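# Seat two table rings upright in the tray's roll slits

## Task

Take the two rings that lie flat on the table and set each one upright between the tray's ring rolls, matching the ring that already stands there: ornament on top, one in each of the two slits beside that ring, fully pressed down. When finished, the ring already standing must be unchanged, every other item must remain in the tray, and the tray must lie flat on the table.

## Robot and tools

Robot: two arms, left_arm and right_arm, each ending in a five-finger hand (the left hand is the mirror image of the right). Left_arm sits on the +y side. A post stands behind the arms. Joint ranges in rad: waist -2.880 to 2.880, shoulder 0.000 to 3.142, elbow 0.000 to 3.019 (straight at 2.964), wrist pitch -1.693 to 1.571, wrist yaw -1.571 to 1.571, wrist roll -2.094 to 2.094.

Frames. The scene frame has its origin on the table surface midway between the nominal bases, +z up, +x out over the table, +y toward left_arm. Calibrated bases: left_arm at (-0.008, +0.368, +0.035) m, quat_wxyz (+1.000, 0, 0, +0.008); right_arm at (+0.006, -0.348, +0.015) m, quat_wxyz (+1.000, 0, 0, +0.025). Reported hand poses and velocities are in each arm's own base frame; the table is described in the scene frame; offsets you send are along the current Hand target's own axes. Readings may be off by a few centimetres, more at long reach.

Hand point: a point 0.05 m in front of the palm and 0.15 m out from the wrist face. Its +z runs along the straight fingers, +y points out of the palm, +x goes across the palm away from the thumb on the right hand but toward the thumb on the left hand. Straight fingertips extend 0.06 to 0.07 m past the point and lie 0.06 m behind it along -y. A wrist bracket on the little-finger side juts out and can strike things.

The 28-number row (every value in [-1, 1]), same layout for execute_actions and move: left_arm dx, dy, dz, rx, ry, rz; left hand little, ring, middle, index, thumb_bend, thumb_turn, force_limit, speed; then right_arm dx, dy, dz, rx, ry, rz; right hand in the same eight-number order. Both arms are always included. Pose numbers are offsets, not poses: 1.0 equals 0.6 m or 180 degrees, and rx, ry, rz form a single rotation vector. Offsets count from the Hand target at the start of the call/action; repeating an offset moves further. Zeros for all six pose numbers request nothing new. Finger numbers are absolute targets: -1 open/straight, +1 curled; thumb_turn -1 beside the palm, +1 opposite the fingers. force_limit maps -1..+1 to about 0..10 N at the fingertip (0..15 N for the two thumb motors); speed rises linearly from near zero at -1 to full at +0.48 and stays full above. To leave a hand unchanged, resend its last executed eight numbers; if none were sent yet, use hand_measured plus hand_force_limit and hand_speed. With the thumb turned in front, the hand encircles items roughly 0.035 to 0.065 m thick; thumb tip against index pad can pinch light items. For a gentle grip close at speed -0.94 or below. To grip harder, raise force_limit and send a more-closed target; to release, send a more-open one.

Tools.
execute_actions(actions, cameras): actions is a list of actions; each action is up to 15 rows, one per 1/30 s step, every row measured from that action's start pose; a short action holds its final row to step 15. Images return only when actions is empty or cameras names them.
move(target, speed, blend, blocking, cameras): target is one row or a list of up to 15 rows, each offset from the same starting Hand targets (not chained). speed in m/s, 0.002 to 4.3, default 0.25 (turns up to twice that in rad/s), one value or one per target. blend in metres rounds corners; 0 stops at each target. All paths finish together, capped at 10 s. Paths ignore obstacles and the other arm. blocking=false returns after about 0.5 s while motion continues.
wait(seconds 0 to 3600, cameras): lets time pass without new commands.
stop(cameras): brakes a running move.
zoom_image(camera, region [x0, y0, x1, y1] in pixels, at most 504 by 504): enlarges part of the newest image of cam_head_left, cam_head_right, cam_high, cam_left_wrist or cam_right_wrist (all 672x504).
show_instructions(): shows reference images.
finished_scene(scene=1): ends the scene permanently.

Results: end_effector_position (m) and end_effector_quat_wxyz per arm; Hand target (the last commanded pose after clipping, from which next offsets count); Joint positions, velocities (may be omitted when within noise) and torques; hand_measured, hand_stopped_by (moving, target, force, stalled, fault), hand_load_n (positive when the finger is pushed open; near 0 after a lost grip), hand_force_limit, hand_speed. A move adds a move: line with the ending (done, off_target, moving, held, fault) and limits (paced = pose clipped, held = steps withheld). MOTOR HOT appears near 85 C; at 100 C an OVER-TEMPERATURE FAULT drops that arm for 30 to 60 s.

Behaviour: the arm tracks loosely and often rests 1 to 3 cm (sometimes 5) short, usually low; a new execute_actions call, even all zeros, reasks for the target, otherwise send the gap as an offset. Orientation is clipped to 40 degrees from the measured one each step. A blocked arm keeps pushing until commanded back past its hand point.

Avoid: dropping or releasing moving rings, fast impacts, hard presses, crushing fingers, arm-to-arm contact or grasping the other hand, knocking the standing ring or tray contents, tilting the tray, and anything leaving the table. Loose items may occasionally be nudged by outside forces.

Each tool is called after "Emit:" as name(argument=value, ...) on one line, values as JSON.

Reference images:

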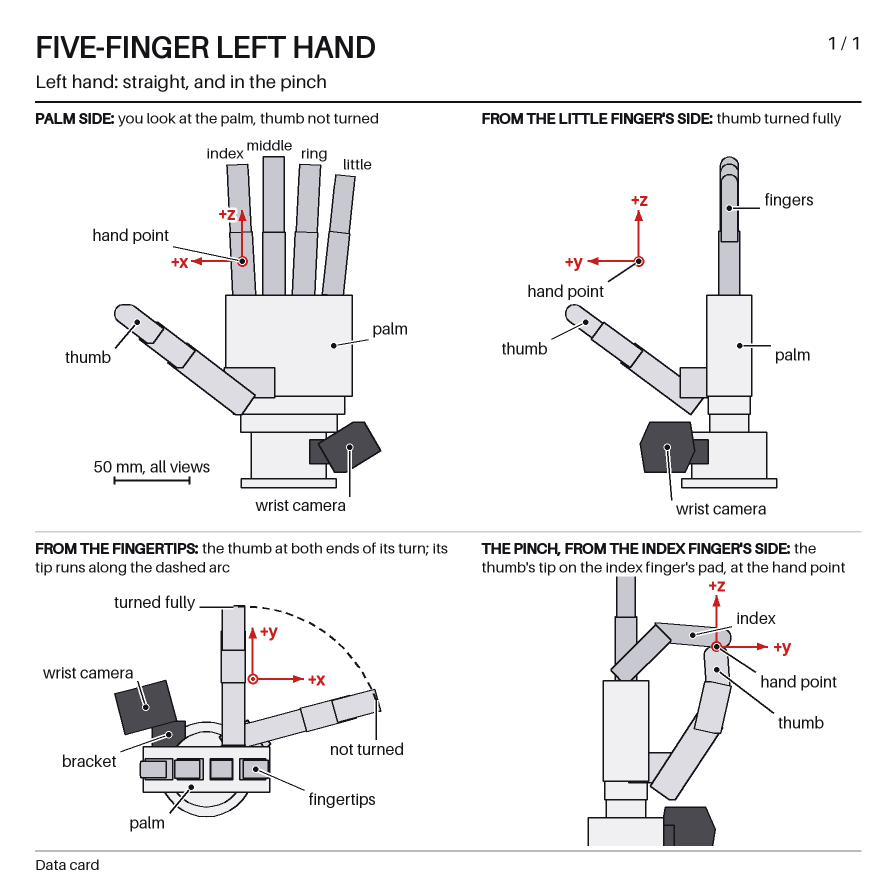

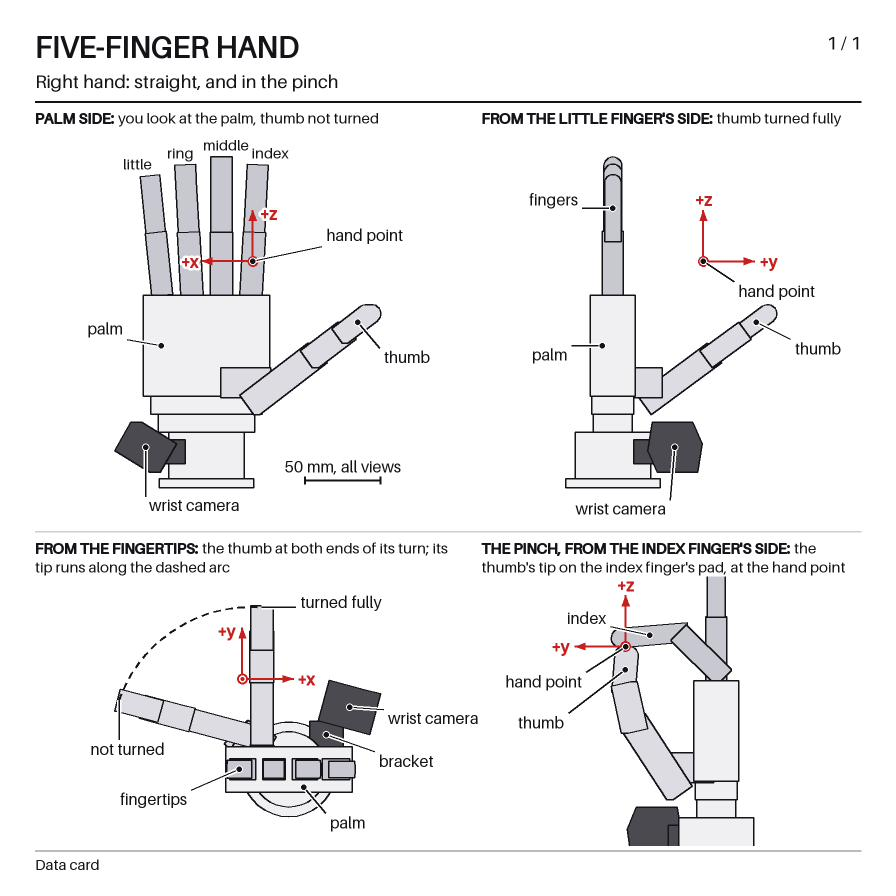

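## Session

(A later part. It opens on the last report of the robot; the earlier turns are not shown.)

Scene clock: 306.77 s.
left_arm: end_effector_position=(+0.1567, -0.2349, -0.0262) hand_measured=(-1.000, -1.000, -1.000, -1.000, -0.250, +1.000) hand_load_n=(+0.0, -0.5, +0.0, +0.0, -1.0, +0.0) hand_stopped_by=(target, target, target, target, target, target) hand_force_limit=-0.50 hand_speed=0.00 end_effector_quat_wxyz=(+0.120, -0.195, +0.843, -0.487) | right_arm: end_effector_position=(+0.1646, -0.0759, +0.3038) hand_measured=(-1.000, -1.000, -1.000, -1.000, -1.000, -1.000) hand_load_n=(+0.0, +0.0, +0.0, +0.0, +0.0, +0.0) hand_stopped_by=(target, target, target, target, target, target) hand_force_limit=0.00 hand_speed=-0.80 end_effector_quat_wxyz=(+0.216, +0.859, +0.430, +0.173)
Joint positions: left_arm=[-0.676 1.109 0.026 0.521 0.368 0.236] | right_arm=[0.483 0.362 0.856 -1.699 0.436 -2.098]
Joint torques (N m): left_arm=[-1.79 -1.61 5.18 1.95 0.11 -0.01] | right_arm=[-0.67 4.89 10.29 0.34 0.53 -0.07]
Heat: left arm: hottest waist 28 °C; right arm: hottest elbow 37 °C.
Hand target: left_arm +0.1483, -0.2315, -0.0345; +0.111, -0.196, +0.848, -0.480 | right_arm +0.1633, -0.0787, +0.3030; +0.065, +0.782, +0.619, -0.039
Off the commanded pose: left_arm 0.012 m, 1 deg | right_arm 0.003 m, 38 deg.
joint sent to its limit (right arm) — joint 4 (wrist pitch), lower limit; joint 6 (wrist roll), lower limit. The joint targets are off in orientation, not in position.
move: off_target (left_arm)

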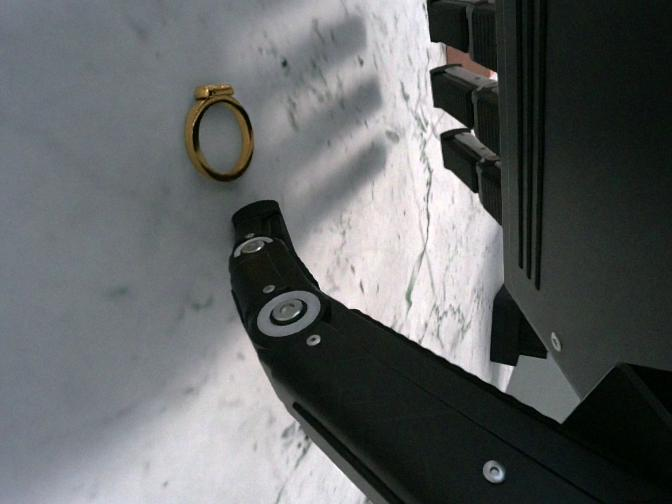

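Emit:
move(target=[[0,-0.0428,-0.0258,0,0,0,-1,-1,-1,-1,-0.25,1,-0.5,0,0,0,0,0,0,0,-1,-1,-1,-1,-1,-1,0,-0.8],[-0.06,-0.0428,-0.0258,0.0444,0,0,-1,-1,-1,-0.15,-0.25,1,-0.5,-0.5,0,0,0,0,0,0,-1,-1,-1,-1,-1,-1,0,-0.8]], speed=0.06, cameras=["cam_left_wrist"])

Emit:
zoom_image(camera="cam_left_wrist", region=[180, 130, 380, 280])

Scene clock: 317.43 s.
left_arm: end_effector_position=(+0.1807, -0.2191, -0.0016) hand_measured=(-1.000, -1.000, -1.000, -0.150, -0.250, +1.000) hand_load_n=(+0.0, +0.0, -0.5, +0.0, +0.0, +0.0) hand_stopped_by=(target, target, target, target, target, target) hand_force_limit=-0.50 hand_speed=-0.50 end_effector_quat_wxyz=(+0.120, -0.188, +0.813, -0.538) | right_arm: end_effector_position=(+0.1646, -0.0759, +0.3038) hand_measured=(-1.000, -1.000, -1.000, -1.000, -1.000, -1.000) hand_load_n=(+0.0, +0.0, +0.0, +0.0, +0.0, +0.0) hand_stopped_by=(target, target, target, target, target, target) hand_force_limit=0.00 hand_speed=-0.80 end_effector_quat_wxyz=(+0.216, +0.859, +0.430, +0.173)
Joint positions: left_arm=[-0.43 1.064 0.026 0.532 0.63 0.307] | right_arm=[0.483 0.362 0.856 -1.699 0.436 -2.098]
Joint torques (N m): left_arm=[0.09 -2.37 5.91 2.18 0.35 0.04] | right_arm=[-0.03 5.3 10.45 0.29 0.58 -0.09]
Heat: left arm: hottest waist 28 °C; right arm: hottest elbow 37 °C.
Hand target: left_arm +0.1807, -0.2157, -0.0045; +0.124, -0.188, +0.813, -0.537 | right_arm +0.1633, -0.0787, +0.3030; +0.065, +0.782, +0.619, -0.039
Off the commanded pose: left_arm 0.005 m, 1 deg | right_arm 0.003 m, 38 deg.
joint sent to its limit (right arm) — joint 4 (wrist pitch), lower limit; joint 6 (wrist roll), lower limit. The joint targets are off in orientation, not in position.
move: done

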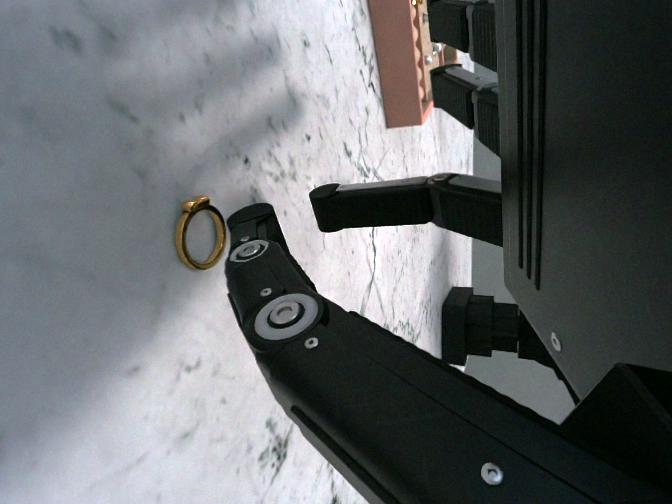

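Scaled by 2.520.

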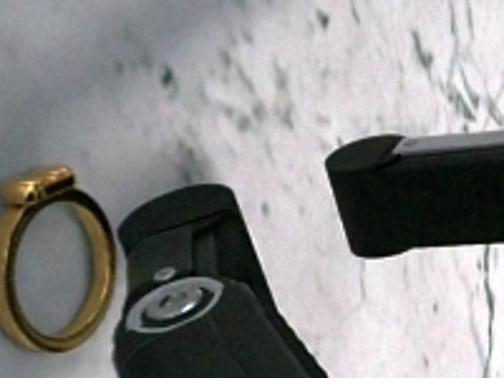

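Emit:
move(target=[[-0.0117,0.013,-0.0307,0,0,0,-1,-1,-1,-0.15,-0.25,1,-0.5,-0.5,0,0,0,0,0,0,-1,-1,-1,-1,-1,-1,0,-0.8],[-0.0117,0.0313,-0.0228,0,0,0,-1,-1,-1,-0.15,-0.25,1,-0.5,-0.5,0,0,0,0,0,0,-1,-1,-1,-1,-1,-1,0,-0.8]], speed=0.06, cameras=["cam_left_wrist"])

Emit:
zoom_image(camera="cam_left_wrist", region=[180, 130, 380, 280])

Scene clock: 321.87 s.
left_arm: end_effector_position=(+0.1786, -0.1980, -0.0040) hand_measured=(-1.000, -1.000, -1.000, -0.150, -0.250, +1.000) hand_load_n=(+0.0, +0.0, -0.5, +0.0, +0.0, +0.0) hand_stopped_by=(target, target, target, target, target, target) hand_force_limit=-0.50 hand_speed=-0.50 end_effector_quat_wxyz=(+0.120, -0.188, +0.812, -0.539) | right_arm: end_effector_position=(+0.1646, -0.0759, +0.3038) hand_measured=(-1.000, -1.000, -1.000, -1.000, -1.000, -1.000) hand_load_n=(+0.0, +0.0, +0.0, +0.0, +0.0, +0.0) hand_stopped_by=(target, target, target, target, target, target) hand_force_limit=0.00 hand_speed=-0.80 end_effector_quat_wxyz=(+0.216, +0.859, +0.430, +0.173)
Joint positions: left_arm=[-0.303 1.003 0.008 0.44 0.74 0.388] | right_arm=[0.483 0.362 0.856 -1.699 0.436 -2.098]
Joint torques (N m): left_arm=[-0.62 -2.43 7.17 1.35 0.38 -0.05] | right_arm=[-0.26 5.42 10.29 0.25 0.53 -0.06]
Heat: left arm: hottest waist 28 °C; right arm: hottest elbow 37 °C.
Hand target: left_arm +0.1790, -0.1981, -0.0030; +0.121, -0.187, +0.811, -0.540 (not the last commanded pose) | right_arm +0.1633, -0.0787, +0.3030; +0.065, +0.782, +0.619, -0.039
Off the commanded pose: left_arm 0.013 m, 1 deg | right_arm 0.003 m, 38 deg.
joint sent to its limit (right arm) — joint 4 (wrist pitch), lower limit; joint 6 (wrist roll), lower limit. The joint targets are off in orientation, not in position.
move: held (left_arm; a check stopped the path); path passed 1 of 2 targets; limits=held
pose unreachable (left arm): on one or more control steps of this call, first in action 0 (counted from 0), this arm could not follow its commanded pose, so it was not sent that pose on those steps. It may still have moved: this result reports where it is.
cause: moving toward the commanded pose would bring two parts of the arm too close to each other (joints 2 (shoulder) and 3 (elbow) lie between them).

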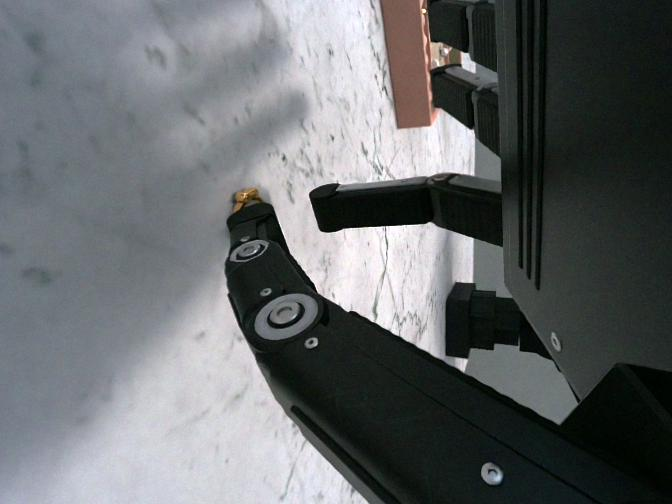

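Scaled by 2.520.

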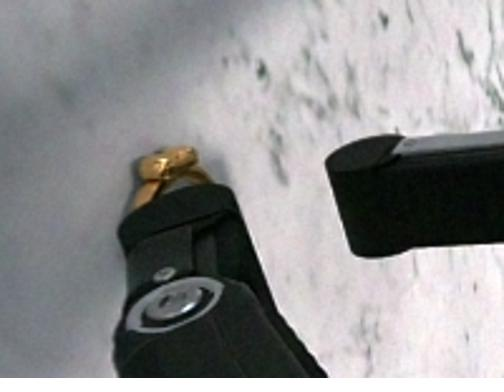

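Emit:
move(target=[0,0,0,-0.0444,0,0,-1,-1,-1,-1,-0.43,1,-0.5,0,0,0,0,0,0,0,-1,-1,-1,-1,-1,-1,0,-0.8], speed=0.06, cameras=["cam_left_wrist"])

Emit:
zoom_image(camera="cam_left_wrist", region=[180, 130, 380, 280])

Scene clock: 327.00 s.
left_arm: end_effector_position=(+0.1607, -0.1888, -0.0197) hand_measured=(-1.000, -1.000, -1.000, -1.000, -0.430, +1.000) hand_load_n=(+0.0, -0.5, +0.0, +0.0, -0.5, +0.0) hand_stopped_by=(target, target, target, target, target, target) hand_force_limit=-0.50 hand_speed=0.00 end_effector_quat_wxyz=(+0.092, -0.213, +0.850, -0.473) | right_arm: end_effector_position=(+0.1646, -0.0759, +0.3038) hand_measured=(-1.000, -1.000, -1.000, -1.000, -1.000, -1.000) hand_load_n=(+0.0, +0.0, +0.0, +0.0, +0.0, +0.0) hand_stopped_by=(target, target, target, target, target, target) hand_force_limit=0.00 hand_speed=-0.80 end_effector_quat_wxyz=(+0.216, +0.859, +0.430, +0.173)
Joint positions: left_arm=[-0.379 0.886 0.046 0.122 0.616 0.413] | right_arm=[0.483 0.362 0.856 -1.699 0.436 -2.098]
Joint torques (N m): left_arm=[-1.85 -2.67 11.78 0.96 0.24 0.08] | right_arm=[0.09 5.25 10.26 0.23 0.54 -0.07]
Heat: left arm: hottest waist 28 °C; right arm: hottest elbow 37 °C.
Hand target: left_arm +0.1789, -0.1981, -0.0031; +0.108, -0.195, +0.847, -0.482 | right_arm +0.1633, -0.0787, +0.3030; +0.065, +0.782, +0.619, -0.039
Off the commanded pose: left_arm 0.026 m, 3 deg | right_arm 0.003 m, 38 deg.
joint sent to its limit (right arm) — joint 4 (wrist pitch), lower limit; joint 6 (wrist roll), lower limit. The joint targets are off in orientation, not in position.
move: off_target (left_arm)

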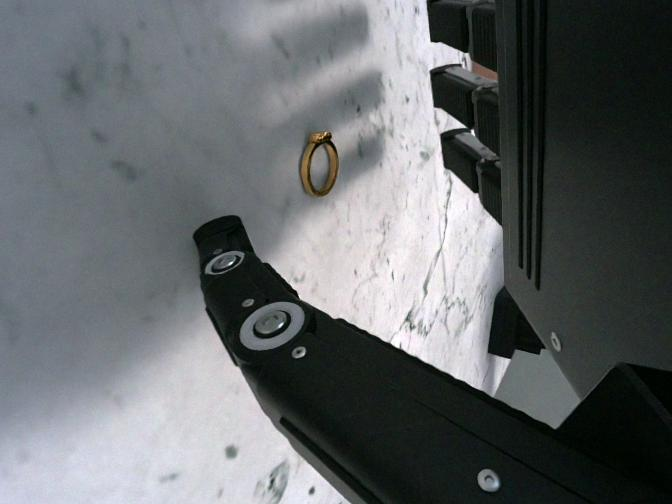

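Scaled by 2.520.

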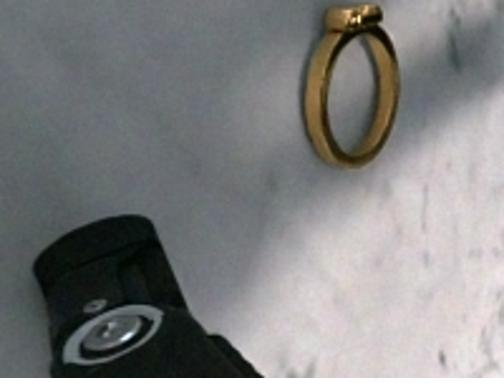

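Emit:
move(target=[0.012,-0.005,0.058,0,0,0,-1,-1,-1,-1,-0.43,1,-0.5,0,0,0,0,0,0,0,-1,-1,-1,-1,-1,-1,0,-0.8], speed=0.06, cameras=["cam_left_wrist"])

Scene clock: 332.67 s.
left_arm: end_effector_position=(+0.1791, -0.2225, -0.0205) hand_measured=(-1.000, -1.000, -1.000, -1.000, -0.430, +1.000) hand_load_n=(+0.0, +0.0, +0.0, +0.0, -1.0, -0.5) hand_stopped_by=(target, target, target, target, target, target) hand_force_limit=-0.50 hand_speed=0.00 end_effector_quat_wxyz=(+0.107, -0.199, +0.847, -0.482) | right_arm: end_effector_position=(+0.1646, -0.0759, +0.3038) hand_measured=(-1.000, -1.000, -1.000, -1.000, -1.000, -1.000) hand_load_n=(+0.5, +0.0, +0.0, +0.0, +0.0, +0.0) hand_stopped_by=(target, target, target, target, target, target) hand_force_limit=0.00 hand_speed=-0.80 end_effector_quat_wxyz=(+0.216, +0.859, +0.430, +0.173)
Joint positions: left_arm=[-0.524 1.101 0.083 0.391 0.504 0.324] | right_arm=[0.483 0.362 0.856 -1.699 0.436 -2.098]
Joint torques (N m): left_arm=[-2.9 -1.79 9.07 1.59 0.01 -0.08] | right_arm=[-0.44 5.54 10.3 0.14 0.54 -0.07]
Heat: left arm: hottest elbow 29 °C; right arm: hottest elbow 37 °C.
Hand target: left_arm +0.1860, -0.2296, -0.0183; +0.108, -0.195, +0.847, -0.482 | right_arm +0.1633, -0.0787, +0.3030; +0.065, +0.782, +0.619, -0.039
Off the commanded pose: left_arm 0.010 m, 0 deg | right_arm 0.003 m, 38 deg.
joint sent to its limit (right arm) — joint 4 (wrist pitch), lower limit; joint 6 (wrist roll), lower limit. The joint targets are off in orientation, not in position.
move: done

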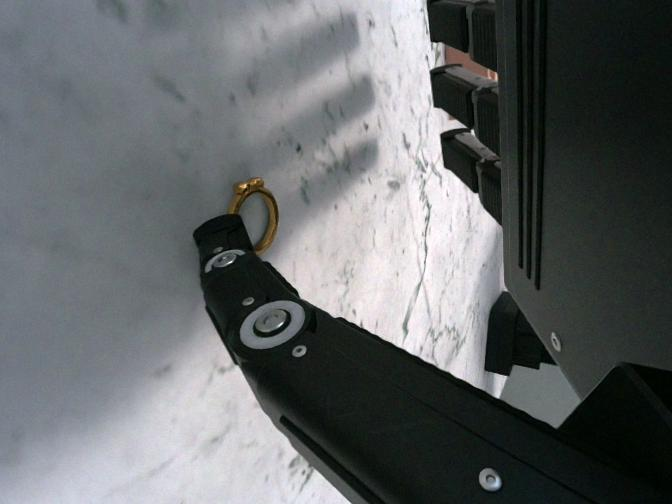

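Emit:
move(target=[0.0,-0.06,0.1,0,0,0,-1,-1,-1,-1,-0.43,1,-0.5,0,0,0,0,0,0,0,-1,-1,-1,-1,-1,-1,0,-0.8], speed=0.05, cameras=["cam_left_wrist"])

Emit:
zoom_image(camera="cam_left_wrist", region=[180, 130, 380, 280])

Scene clock: 336.13 s.
left_arm: end_effector_position=(+0.2101, -0.2817, -0.0197) hand_measured=(-1.000, -1.000, -1.000, -1.000, -0.430, +1.000) hand_load_n=(+0.0, +0.0, +0.0, +0.0, -0.5, -0.5) hand_stopped_by=(target, target, target, target, target, target) hand_force_limit=-0.50 hand_speed=0.00 end_effector_quat_wxyz=(+0.108, -0.198, +0.848, -0.479) | right_arm: end_effector_position=(+0.1646, -0.0759, +0.3038) hand_measured=(-1.000, -1.000, -1.000, -1.000, -1.000, -1.000) hand_load_n=(+0.0, +0.0, +0.0, +0.0, +0.0, +0.0) hand_stopped_by=(target, target, target, target, target, target) hand_force_limit=0.00 hand_speed=-0.80 end_effector_quat_wxyz=(+0.216, +0.859, +0.430, +0.173)
Joint positions: left_arm=[-0.684 1.331 0.227 0.516 0.369 0.229] | right_arm=[0.483 0.362 0.856 -1.699 0.436 -2.098]
Joint torques (N m): left_arm=[-2.43 -4.78 8.73 1.85 0 -0.08] | right_arm=[0.26 5.48 10.33 0.2 0.56 -0.07]
Heat: left arm: hottest elbow 29 °C; right arm: hottest elbow 37 °C.
Hand target: left_arm +0.2164, -0.2925, -0.0182; +0.108, -0.195, +0.847, -0.482 | right_arm +0.1633, -0.0787, +0.3030; +0.065, +0.782, +0.619, -0.039
Off the commanded pose: left_arm 0.013 m, 1 deg | right_arm 0.003 m, 38 deg.
joint sent to its limit (right arm) — joint 4 (wrist pitch), lower limit; joint 6 (wrist roll), lower limit. The joint targets are off in orientation, not in position.
move: off_target (left_arm)

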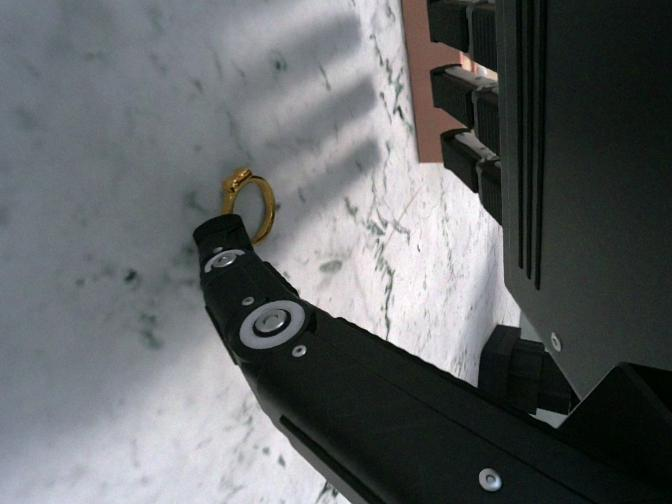

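Scaled by 2.520.

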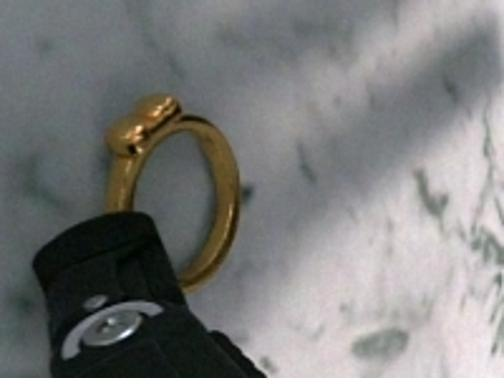

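Emit:
move(target=[[0,-0.03,-0.018,0,0,0,-1,-1,-1,-1,-0.43,1,-0.5,0,0,0,0,0,0,0,-1,-1,-1,-1,-1,-1,0,-0.8],[0,-0.02,-0.035,0.0389,0,0,-1,-1,-1,-0.15,-0.25,1,-0.5,0,0,0,0,0,0,0,-1,-1,-1,-1,-1,-1,0,-0.8]], speed=0.06, cameras=["cam_left_wrist"])

Emit:
zoom_image(camera="cam_left_wrist", region=[180, 130, 380, 280])

Scene clock: 341.10 s.
left_arm: end_effector_position=(+0.2109, -0.2853, +0.0060) hand_measured=(-1.000, -1.000, -1.000, -0.150, -0.250, +1.000) hand_load_n=(+0.0, +0.0, +0.0, +0.0, +0.0, +0.0) hand_stopped_by=(target, target, target, target, target, target) hand_force_limit=-0.50 hand_speed=0.00 end_effector_quat_wxyz=(+0.120, -0.180, +0.818, -0.533) | right_arm: end_effector_position=(+0.1646, -0.0759, +0.3038) hand_measured=(-1.000, -1.000, -1.000, -1.000, -1.000, -1.000) hand_load_n=(+0.0, +0.0, +0.0, +0.0, +0.0, +0.0) hand_stopped_by=(target, target, target, target, target, target) hand_force_limit=0.00 hand_speed=-0.80 end_effector_quat_wxyz=(+0.216, +0.859, +0.430, +0.173)
Joint positions: left_arm=[-0.654 1.282 0.182 0.64 0.435 0.212] | right_arm=[0.483 0.362 0.856 -1.699 0.436 -2.098]
Joint torques (N m): left_arm=[-0.03 -4.95 5.61 2.24 0.27 -0.13] | right_arm=[-0.21 5.25 10.21 0.34 0.53 -0.08]
Heat: left arm: hottest elbow 29 °C; right arm: hottest elbow 37 °C.
Hand target: left_arm +0.2114, -0.2819, +0.0031; +0.120, -0.188, +0.816, -0.533 | right_arm +0.1633, -0.0787, +0.3030; +0.065, +0.782, +0.619, -0.039
Off the commanded pose: left_arm 0.005 m, 1 deg | right_arm 0.003 m, 38 deg.
joint sent to its limit (right arm) — joint 4 (wrist pitch), lower limit; joint 6 (wrist roll), lower limit. The joint targets are off in orientation, not in position.
move: done

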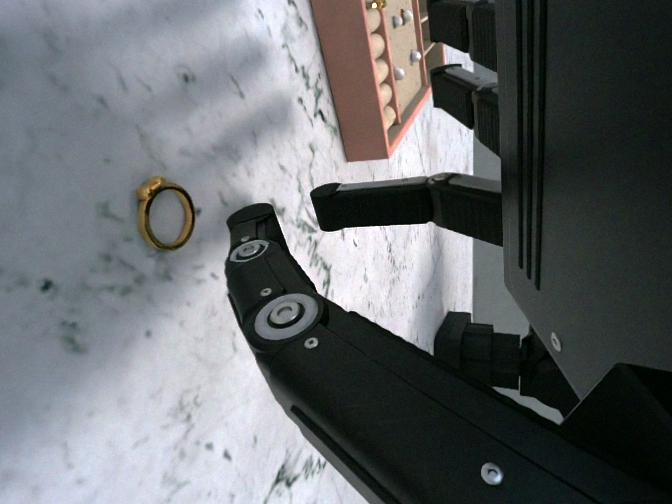

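Scaled by 2.520.

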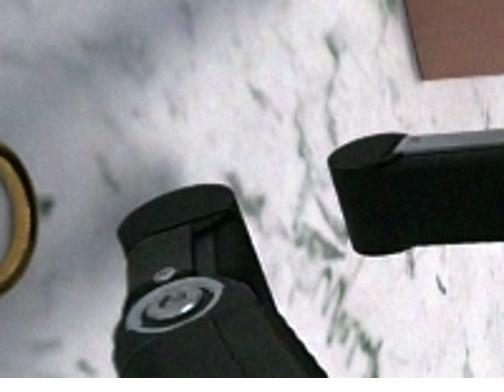

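Emit:
move(target=[[-0.0295,0.0168,-0.0382,0,0,0,-1,-1,-1,-0.15,-0.25,1,-0.5,0,0,0,0,0,0,0,-1,-1,-1,-1,-1,-1,0,-0.8],[-0.0295,0.0443,-0.026,0.0,0,0,-1,-1,-1,-0.15,-0.25,1,-0.5,0,0,0,0,0,0,0,-1,-1,-1,-1,-1,-1,0,-0.8]], speed=0.06, cameras=["cam_left_wrist"])

Emit:
zoom_image(camera="cam_left_wrist", region=[180, 130, 380, 280])

Scene clock: 345.40 s.
left_arm: end_effector_position=(+0.2155, -0.2554, -0.0124) hand_measured=(-1.000, -1.000, -1.000, -0.150, -0.250, +1.000) hand_load_n=(+0.0, +0.0, +0.0, +0.0, +0.0, +0.0) hand_stopped_by=(target, target, target, target, target, target) hand_force_limit=-0.50 hand_speed=0.00 end_effector_quat_wxyz=(+0.115, -0.188, +0.816, -0.534) | right_arm: end_effector_position=(+0.1646, -0.0759, +0.3038) hand_measured=(-1.000, -1.000, -1.000, -1.000, -1.000, -1.000) hand_load_n=(-0.5, +0.0, +0.0, +0.0, -0.5, -0.5) hand_stopped_by=(target, target, target, target, target, target) hand_force_limit=0.00 hand_speed=-0.80 end_effector_quat_wxyz=(+0.216, +0.859, +0.430, +0.173)
Joint positions: left_arm=[-0.52 1.366 0.142 0.73 0.553 0.262] | right_arm=[0.483 0.362 0.856 -1.699 0.436 -2.098]
Joint torques (N m): left_arm=[-0.03 -5.48 4.49 2.3 0.35 0.04] | right_arm=[-0.56 5.42 10.33 0.21 0.55 -0.07]
Heat: left arm: hottest elbow 29 °C; right arm: hottest elbow 37 °C.
Hand target: left_arm +0.2163, -0.2517, -0.0152; +0.119, -0.188, +0.816, -0.533 | right_arm +0.1633, -0.0787, +0.3030; +0.065, +0.782, +0.619, -0.039
Off the commanded pose: left_arm 0.005 m, 1 deg | right_arm 0.003 m, 38 deg.
joint sent to its limit (right arm) — joint 4 (wrist pitch), lower limit; joint 6 (wrist roll), lower limit. The joint targets are off in orientation, not in position.
move: done

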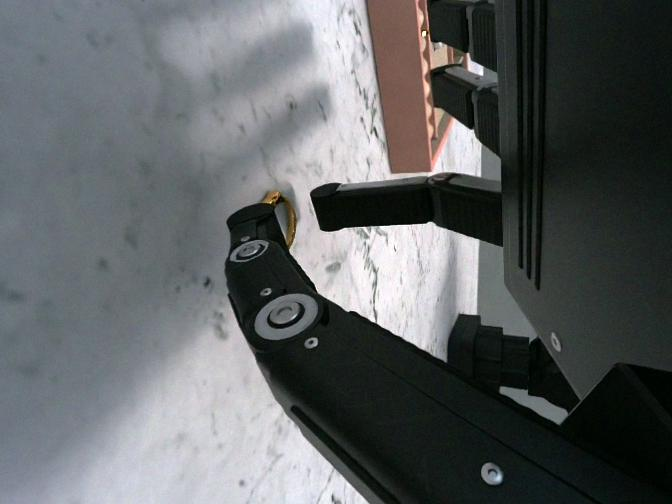

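Scaled by 2.520.

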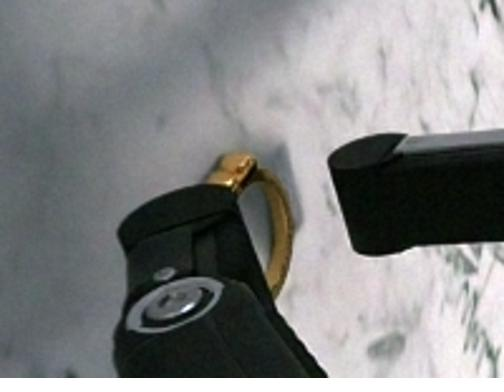

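Emit:
move(target=[[0.008,-0.003,0.003,0,0,0,-1,-1,-1,-0.12,-0.25,1,-0.5,0,0,0,0,0,0,0,-1,-1,-1,-1,-1,-1,0,-0.8],[0.008,0.0122,0.0054,0.0,0,0,-1,-1,-1,-0.12,-0.25,1,-0.5,0,0,0,0,0,0,0,-1,-1,-1,-1,-1,-1,0,-0.8]], speed=0.04, cameras=["cam_left_wrist"])

Emit:
zoom_image(camera="cam_left_wrist", region=[180, 130, 380, 280])

Scene clock: 348.90 s.
left_arm: end_effector_position=(+0.2174, -0.2545, -0.0193) hand_measured=(-1.000, -1.000, -1.000, -0.120, -0.250, +1.000) hand_load_n=(-0.5, +0.0, +0.0, +0.0, +0.0, +0.0) hand_stopped_by=(target, target, target, target, target, target) hand_force_limit=-0.50 hand_speed=0.00 end_effector_quat_wxyz=(+0.124, -0.189, +0.815, -0.534) | right_arm: end_effector_position=(+0.1646, -0.0759, +0.3038) hand_measured=(-1.000, -1.000, -1.000, -1.000, -1.000, -1.000) hand_load_n=(+0.0, +0.0, -0.5, +0.0, +0.0, +0.0) hand_stopped_by=(target, target, target, target, target, target) hand_force_limit=0.00 hand_speed=-0.80 end_effector_quat_wxyz=(+0.216, +0.859, +0.430, +0.173)
Joint positions: left_arm=[-0.522 1.425 0.133 0.809 0.538 0.262] | right_arm=[0.483 0.362 0.856 -1.699 0.436 -2.098]
Joint torques (N m): left_arm=[-1.03 -6.01 3.6 2.06 0.31 -0.08] | right_arm=[-0.26 5.42 10.25 0.29 0.53 -0.07]
Heat: left arm: hottest elbow 29 °C; right arm: hottest elbow 37 °C.
Hand target: left_arm +0.2121, -0.2538, -0.0231; +0.120, -0.189, +0.816, -0.533 | right_arm +0.1633, -0.0787, +0.3030; +0.065, +0.782, +0.619, -0.039
Off the commanded pose: left_arm 0.007 m, 1 deg | right_arm 0.003 m, 38 deg.
joint sent to its limit (right arm) — joint 4 (wrist pitch), lower limit; joint 6 (wrist roll), lower limit. The joint targets are off in orientation, not in position.
move: done

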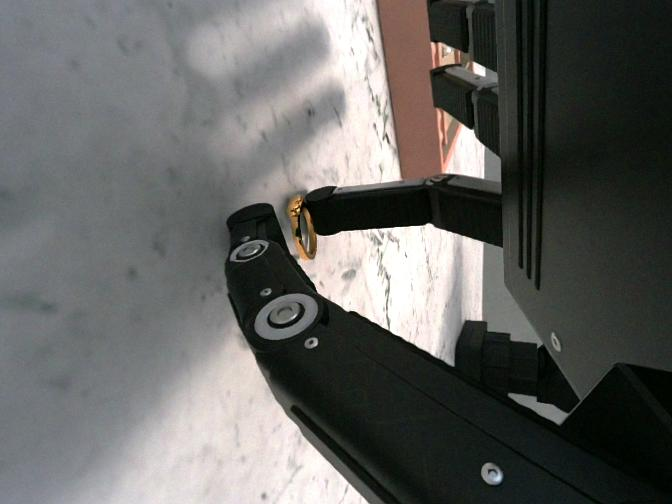

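Scaled by 2.520.

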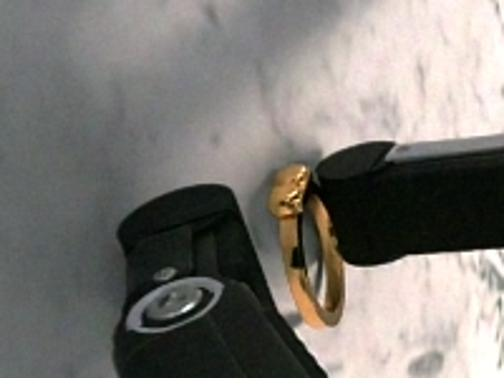

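Emit:
zoom_image(camera="cam_left_wrist", region=[260, 170, 350, 270])

Scaled by 5.040.

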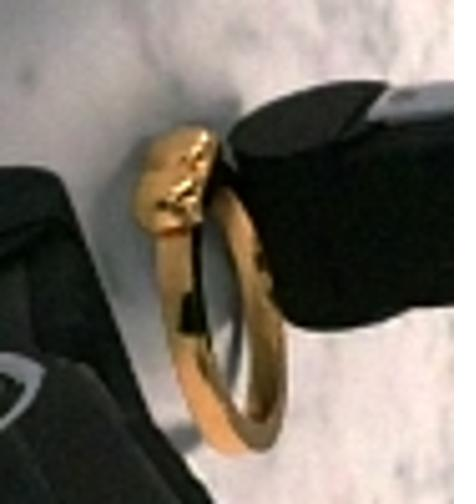

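Emit:
move(target=[0.0,-0.0,-0.0,0.0,0,0,-1,-1,-1,0.0,-0.25,1,-0.5,-0.9,0,0,0,0,0,0,-1,-1,-1,-1,-1,-1,0,-0.8], speed=0.04, cameras=["cam_left_wrist"])

Emit:
zoom_image(camera="cam_left_wrist", region=[230, 170, 350, 270])

Scene clock: 354.43 s.
left_arm: end_effector_position=(+0.2176, -0.2546, -0.0190) hand_measured=(-1.000, -1.000, -1.000, +0.000, -0.250, +1.000) hand_load_n=(+0.0, +0.0, +0.0, +0.0, +0.0, +0.0) hand_stopped_by=(target, target, target, target, target, target) hand_force_limit=-0.50 hand_speed=-0.90 end_effector_quat_wxyz=(+0.124, -0.189, +0.814, -0.535) | right_arm: end_effector_position=(+0.1646, -0.0759, +0.3038) hand_measured=(-1.000, -1.000, -1.000, -1.000, -1.000, -1.000) hand_load_n=(+0.5, +0.0, +0.0, +0.0, +0.0, +0.0) hand_stopped_by=(target, target, target, target, target, target) hand_force_limit=0.00 hand_speed=-0.80 end_effector_quat_wxyz=(+0.216, +0.859, +0.430, +0.173)
Joint positions: left_arm=[-0.522 1.425 0.133 0.811 0.538 0.262] | right_arm=[0.483 0.362 0.856 -1.699 0.436 -2.098]
Joint torques (N m): left_arm=[-1.79 -5.83 3.73 2.04 0.31 -0.07] | right_arm=[-0.26 5.3 10.29 0.29 0.56 -0.05]
Heat: left arm: hottest elbow 29 °C; right arm: hottest elbow 37 °C.
Hand target: left_arm +0.2121, -0.2538, -0.0231; +0.120, -0.189, +0.816, -0.533 | right_arm +0.1633, -0.0787, +0.3030; +0.065, +0.782, +0.619, -0.039
Off the commanded pose: left_arm 0.007 m, 1 deg | right_arm 0.003 m, 38 deg.
joint sent to its limit (right arm) — joint 4 (wrist pitch), lower limit; joint 6 (wrist roll), lower limit. The joint targets are off in orientation, not in position.
move: done

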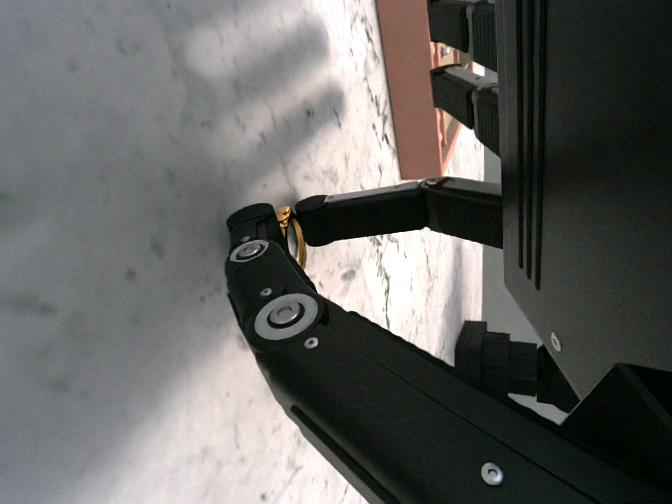

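Scaled by 4.200.

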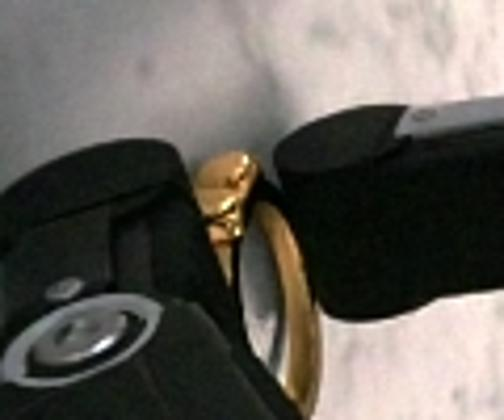

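Emit:
move(target=[[0.0,-0.008,-0.0033,0.0,0,0,-1,-1,-1,-0.25,-0.35,1,-0.5,-0.5,0,0,0,0,0,0,-1,-1,-1,-1,-1,-1,0,-0.8],[0.016,-0.008,-0.0033,0.0,0,0,-1,-1,-1,-0.25,-0.35,1,-0.5,-0.5,0,0,0,0,0,0,-1,-1,-1,-1,-1,-1,0,-0.8]], speed=0.04, cameras=["cam_left_wrist"])

Emit:
zoom_image(camera="cam_left_wrist", region=[230, 170, 350, 270])

Scene clock: 358.27 s.
left_arm: end_effector_position=(+0.2092, -0.2564, -0.0197) hand_measured=(-1.000, -1.000, -1.000, -0.250, -0.350, +1.000) hand_load_n=(+0.0, +0.0, +0.0, -0.5, +0.0, +0.0) hand_stopped_by=(target, target, target, target, target, target) hand_force_limit=-0.50 hand_speed=-0.50 end_effector_quat_wxyz=(+0.123, -0.189, +0.818, -0.530) | right_arm: end_effector_position=(+0.1646, -0.0759, +0.3038) hand_measured=(-1.000, -1.000, -1.000, -1.000, -1.000, -1.000) hand_load_n=(+0.0, +0.0, +0.0, +0.0, +0.0, +0.0) hand_stopped_by=(target, target, target, target, target, target) hand_force_limit=0.00 hand_speed=-0.80 end_effector_quat_wxyz=(+0.216, +0.859, +0.430, +0.173)
Joint positions: left_arm=[-0.556 1.401 0.121 0.794 0.505 0.251] | right_arm=[0.483 0.362 0.856 -1.699 0.436 -2.098]
Joint torques (N m): left_arm=[-2.08 -7.36 3.6 1.61 0.2 -0.13] | right_arm=[-0.09 5.6 10.3 0.36 0.54 -0.07]
Heat: left arm: hottest elbow 29 °C; right arm: hottest elbow 37 °C.
Hand target: left_arm +0.2034, -0.2580, -0.0179; +0.119, -0.189, +0.816, -0.533 | right_arm +0.1633, -0.0787, +0.3030; +0.065, +0.782, +0.619, -0.039
Off the commanded pose: left_arm 0.006 m, 1 deg | right_arm 0.003 m, 38 deg.
joint sent to its limit (right arm) — joint 4 (wrist pitch), lower limit; joint 6 (wrist roll), lower limit. The joint targets are off in orientation, not in position.
move: done

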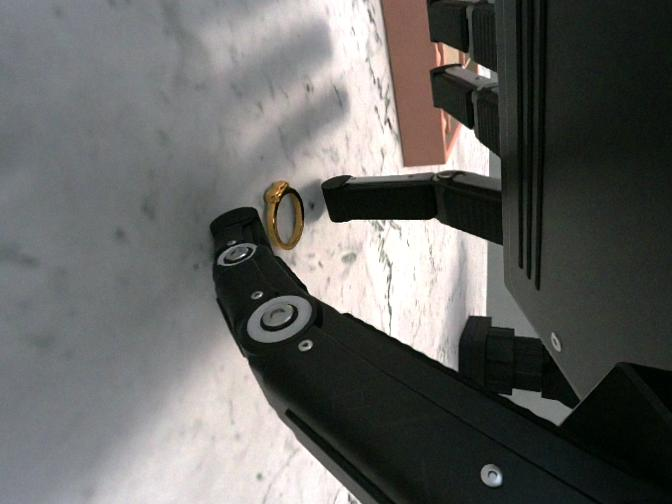

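Scaled by 4.200.

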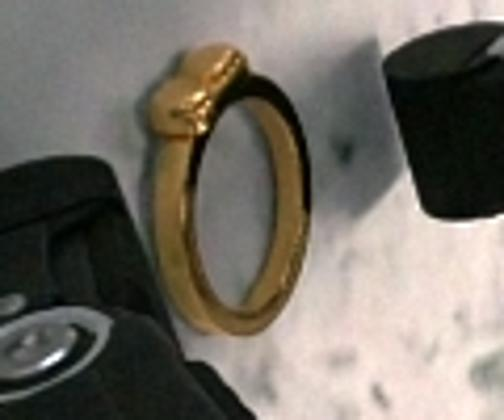

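Emit:
move(target=[[0.0,0,0,0.0,0,0,-1,-1,-1,-0.15,-0.25,1,-0.5,-0.5,0,0,0,0,0,0,-1,-1,-1,-1,-1,-1,0,-0.8],[0.0,0.0031,0.0013,0.0,0,0,-1,-1,-1,0.0,-0.25,1,-0.5,-0.9,0,0,0,0,0,0,-1,-1,-1,-1,-1,-1,0,-0.8]], speed=0.04, cameras=["cam_left_wrist"])

Emit:
zoom_image(camera="cam_left_wrist", region=[230, 170, 350, 270])

Scene clock: 364.17 s.
left_arm: end_effector_position=(+0.2095, -0.2571, -0.0190) hand_measured=(-1.000, -1.000, -1.000, +0.000, -0.250, +1.000) hand_load_n=(+0.0, +0.0, +0.0, +0.0, +0.0, +0.0) hand_stopped_by=(target, target, target, target, target, target) hand_force_limit=-0.50 hand_speed=-0.90 end_effector_quat_wxyz=(+0.124, -0.189, +0.817, -0.531) | right_arm: end_effector_position=(+0.1646, -0.0759, +0.3038) hand_measured=(-1.000, -1.000, -1.000, -1.000, -1.000, -1.000) hand_load_n=(+0.0, +0.0, +0.0, +0.0, +0.0, +0.0) hand_stopped_by=(target, target, target, target, target, target) hand_force_limit=0.00 hand_speed=-0.80 end_effector_quat_wxyz=(+0.216, +0.859, +0.430, +0.173)
Joint positions: left_arm=[-0.557 1.401 0.121 0.799 0.505 0.249] | right_arm=[0.483 0.362 0.856 -1.699 0.436 -2.098]
Joint torques (N m): left_arm=[-1.49 -6.95 3.67 2.37 0.18 -0.11] | right_arm=[0.44 4.95 10.35 0.2 0.53 -0.07]
Heat: left arm: hottest elbow 28 °C; right arm: hottest elbow 37 °C.
Hand target: left_arm +0.2034, -0.2580, -0.0199; +0.120, -0.188, +0.816, -0.533 | right_arm +0.1633, -0.0787, +0.3030; +0.065, +0.782, +0.619, -0.039
Off the commanded pose: left_arm 0.006 m, 1 deg | right_arm 0.003 m, 38 deg.
joint sent to its limit (right arm) — joint 4 (wrist pitch), lower limit; joint 6 (wrist roll), lower limit. The joint targets are off in orientation, not in position.
move: done

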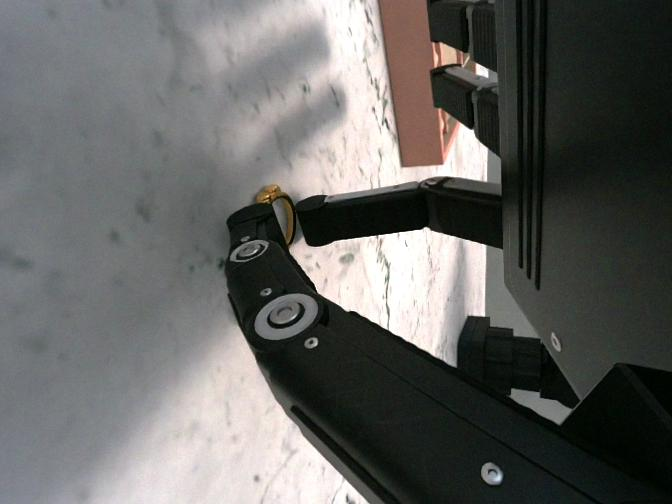

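Scaled by 4.200.

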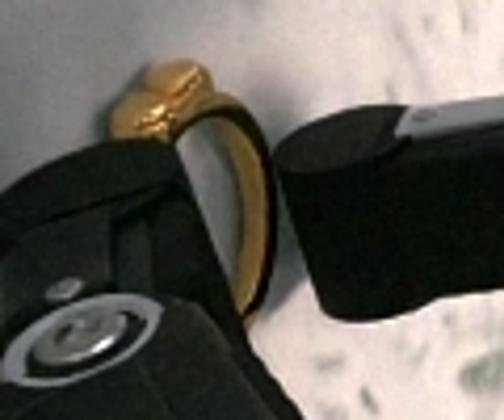

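Emit:
move(target=[0.0,0.003,0.0013,0.0,0,0,-1,-1,-1,0.08,-0.25,1,-0.5,-0.93,0,0,0,0,0,0,-1,-1,-1,-1,-1,-1,0,-0.8], speed=0.04, cameras=["cam_left_wrist"])

Emit:
zoom_image(camera="cam_left_wrist", region=[230, 170, 350, 270])

Scene clock: 367.43 s.
left_arm: end_effector_position=(+0.2091, -0.2569, -0.0194) hand_measured=(-1.000, -1.000, -1.000, +0.080, -0.250, +1.000) hand_load_n=(+0.0, -0.5, +0.0, +0.0, +0.0, -0.5) hand_stopped_by=(target, target, target, target, target, target) hand_force_limit=-0.50 hand_speed=-0.93 end_effector_quat_wxyz=(+0.125, -0.188, +0.816, -0.532) | right_arm: end_effector_position=(+0.1646, -0.0759, +0.3038) hand_measured=(-1.000, -1.000, -1.000, -1.000, -1.000, -1.000) hand_load_n=(+0.0, +0.0, +0.0, +0.0, +0.0, +0.0) hand_stopped_by=(target, target, target, target, target, target) hand_force_limit=0.00 hand_speed=-0.80 end_effector_quat_wxyz=(+0.216, +0.859, +0.430, +0.173)
Joint positions: left_arm=[-0.557 1.41 0.117 0.816 0.505 0.249] | right_arm=[0.483 0.362 0.856 -1.699 0.436 -2.098]
Joint torques (N m): left_arm=[-2.73 -5.77 3.71 2.25 0.16 -0.11] | right_arm=[-0.26 5.42 10.32 0.34 0.55 -0.07]
Heat: left arm: hottest elbow 28 °C; right arm: hottest elbow 37 °C.
Hand target: left_arm +0.2034, -0.2580, -0.0219; +0.120, -0.189, +0.816, -0.533 | right_arm +0.1633, -0.0787, +0.3030; +0.065, +0.782, +0.619, -0.039
Off the commanded pose: left_arm 0.006 m, 1 deg | right_arm 0.003 m, 38 deg.
joint sent to its limit (right arm) — joint 4 (wrist pitch), lower limit; joint 6 (wrist roll), lower limit. The joint targets are off in orientation, not in position.
move: done

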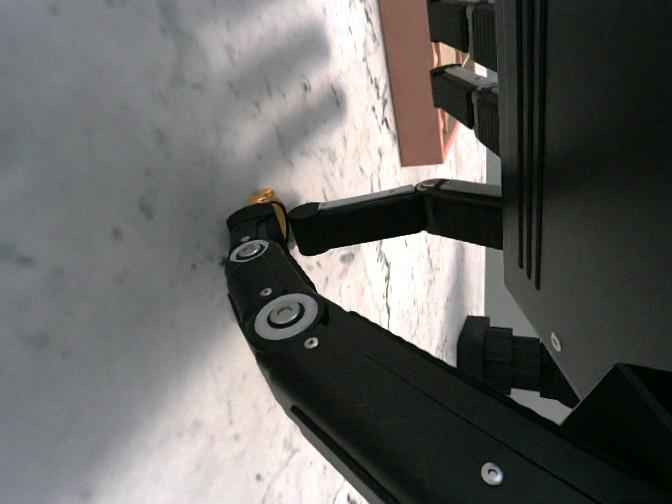

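Scaled by 4.200.

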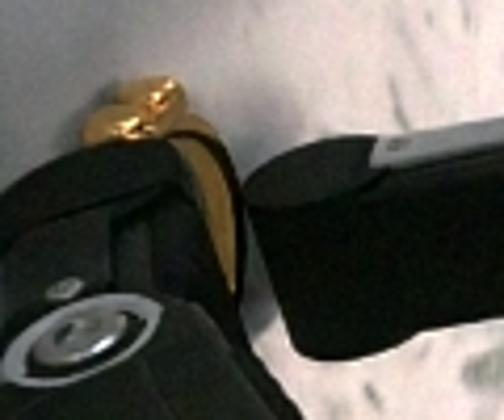

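Emit:
move(target=[0.0,0.003,0.0013,0.0,0,0,-1,-1,-1,0.14,-0.25,1,-0.5,-0.93,0,0,0,0,0,0,-1,-1,-1,-1,-1,-1,0,-0.8], speed=0.04, cameras=["cam_left_wrist"])

Emit:
zoom_image(camera="cam_left_wrist", region=[230, 170, 350, 270])

Scene clock: 369.20 s.
left_arm: end_effector_position=(+0.2102, -0.2578, -0.0196) hand_measured=(-1.000, -1.000, -1.000, +0.140, -0.250, +1.000) hand_load_n=(+0.0, +0.0, +0.0, +0.5, +0.0, +0.0) hand_stopped_by=(target, target, target, target, target, target) hand_force_limit=-0.50 hand_speed=-0.93 end_effector_quat_wxyz=(+0.127, -0.187, +0.814, -0.535) | right_arm: end_effector_position=(+0.1646, -0.0759, +0.3038) hand_measured=(-1.000, -1.000, -1.000, -1.000, -1.000, -1.000) hand_load_n=(+0.0, +0.0, +0.0, +0.0, +0.0, +0.0) hand_stopped_by=(target, target, target, target, target, target) hand_force_limit=0.00 hand_speed=-0.80 end_effector_quat_wxyz=(+0.216, +0.859, +0.430, +0.173)
Joint positions: left_arm=[-0.557 1.424 0.117 0.837 0.505 0.247] | right_arm=[0.483 0.362 0.856 -1.699 0.436 -2.098]
Joint torques (N m): left_arm=[-2.43 -5.07 3.66 2.11 0.16 -0.12] | right_arm=[-0.03 5.6 10.19 0.29 0.56 -0.05]
Heat: left arm: hottest elbow 28 °C; right arm: hottest elbow 37 °C.
Hand target: left_arm +0.2034, -0.2580, -0.0238; +0.120, -0.189, +0.816, -0.533 | right_arm +0.1633, -0.0787, +0.3030; +0.065, +0.782, +0.619, -0.039
Off the commanded pose: left_arm 0.008 m, 1 deg | right_arm 0.003 m, 38 deg.
joint sent to its limit (right arm) — joint 4 (wrist pitch), lower limit; joint 6 (wrist roll), lower limit. The joint targets are off in orientation, not in position.
move: done

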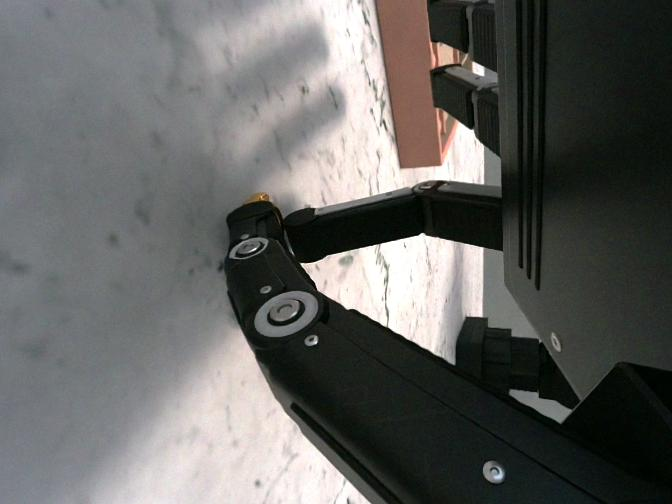

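Scaled by 4.200.

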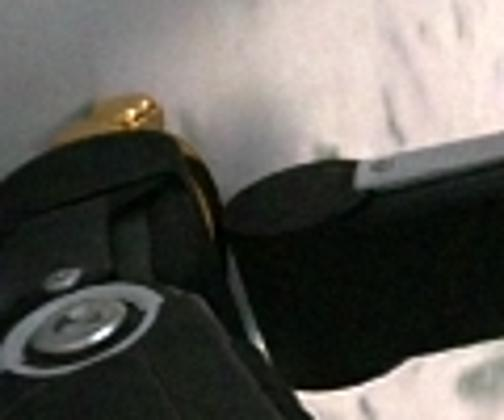

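Emit:
move(target=[0.0,0.0,0.0,0.0,0,0,-1,-1,-1,0.2,-0.25,1,-0.4,-0.93,0,0,0,0,0,0,-1,-1,-1,-1,-1,-1,0,-0.8], speed=0.04, cameras=["cam_left_wrist"])

Emit:
zoom_image(camera="cam_left_wrist", region=[230, 170, 350, 270])

Scene clock: 371.30 s.
left_arm: end_effector_position=(+0.2101, -0.2578, -0.0198) hand_measured=(-1.000, -1.000, -1.000, +0.200, -0.250, +1.000) hand_load_n=(+0.0, +0.0, +0.0, +0.0, +0.0, +0.0) hand_stopped_by=(target, target, target, target, target, target) hand_force_limit=-0.40 hand_speed=-0.93 end_effector_quat_wxyz=(+0.127, -0.187, +0.814, -0.535) | right_arm: end_effector_position=(+0.1646, -0.0759, +0.3038) hand_measured=(-1.000, -1.000, -1.000, -1.000, -1.000, -1.000) hand_load_n=(+0.0, +0.0, +0.0, +0.0, +0.0, +0.0) hand_stopped_by=(target, target, target, target, target, target) hand_force_limit=0.00 hand_speed=-0.80 end_effector_quat_wxyz=(+0.216, +0.859, +0.430, +0.173)
Joint positions: left_arm=[-0.557 1.425 0.117 0.838 0.505 0.247] | right_arm=[0.483 0.362 0.856 -1.699 0.436 -2.098]
Joint torques (N m): left_arm=[-1.44 -5.89 3.82 1.95 0.15 -0.07] | right_arm=[-0.26 5.25 10.3 0.24 0.55 -0.11]
Heat: left arm: hottest elbow 28 °C; right arm: hottest elbow 37 °C.
Hand target: left_arm +0.2034, -0.2580, -0.0239; +0.120, -0.189, +0.816, -0.533 | right_arm +0.1633, -0.0787, +0.3030; +0.065, +0.782, +0.619, -0.039
Off the commanded pose: left_arm 0.008 m, 1 deg | right_arm 0.003 m, 38 deg.
joint sent to its limit (right arm) — joint 4 (wrist pitch), lower limit; joint 6 (wrist roll), lower limit. The joint targets are off in orientation, not in position.
move: done

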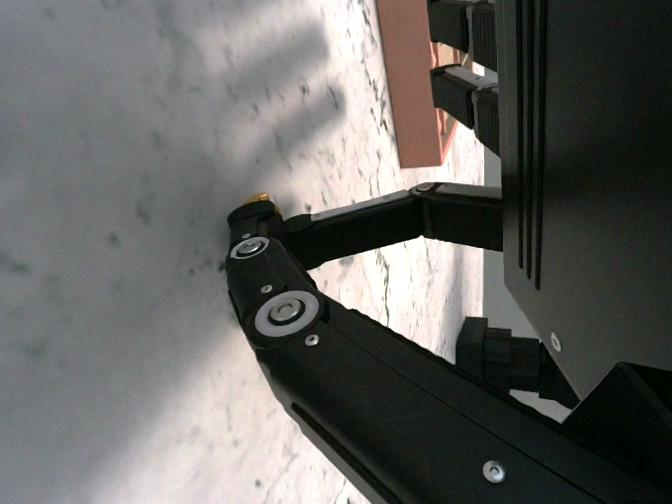

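Scaled by 4.200.

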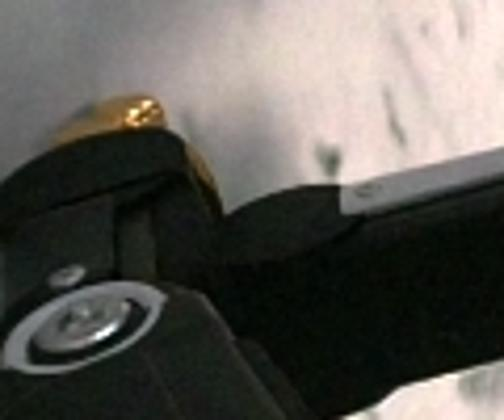

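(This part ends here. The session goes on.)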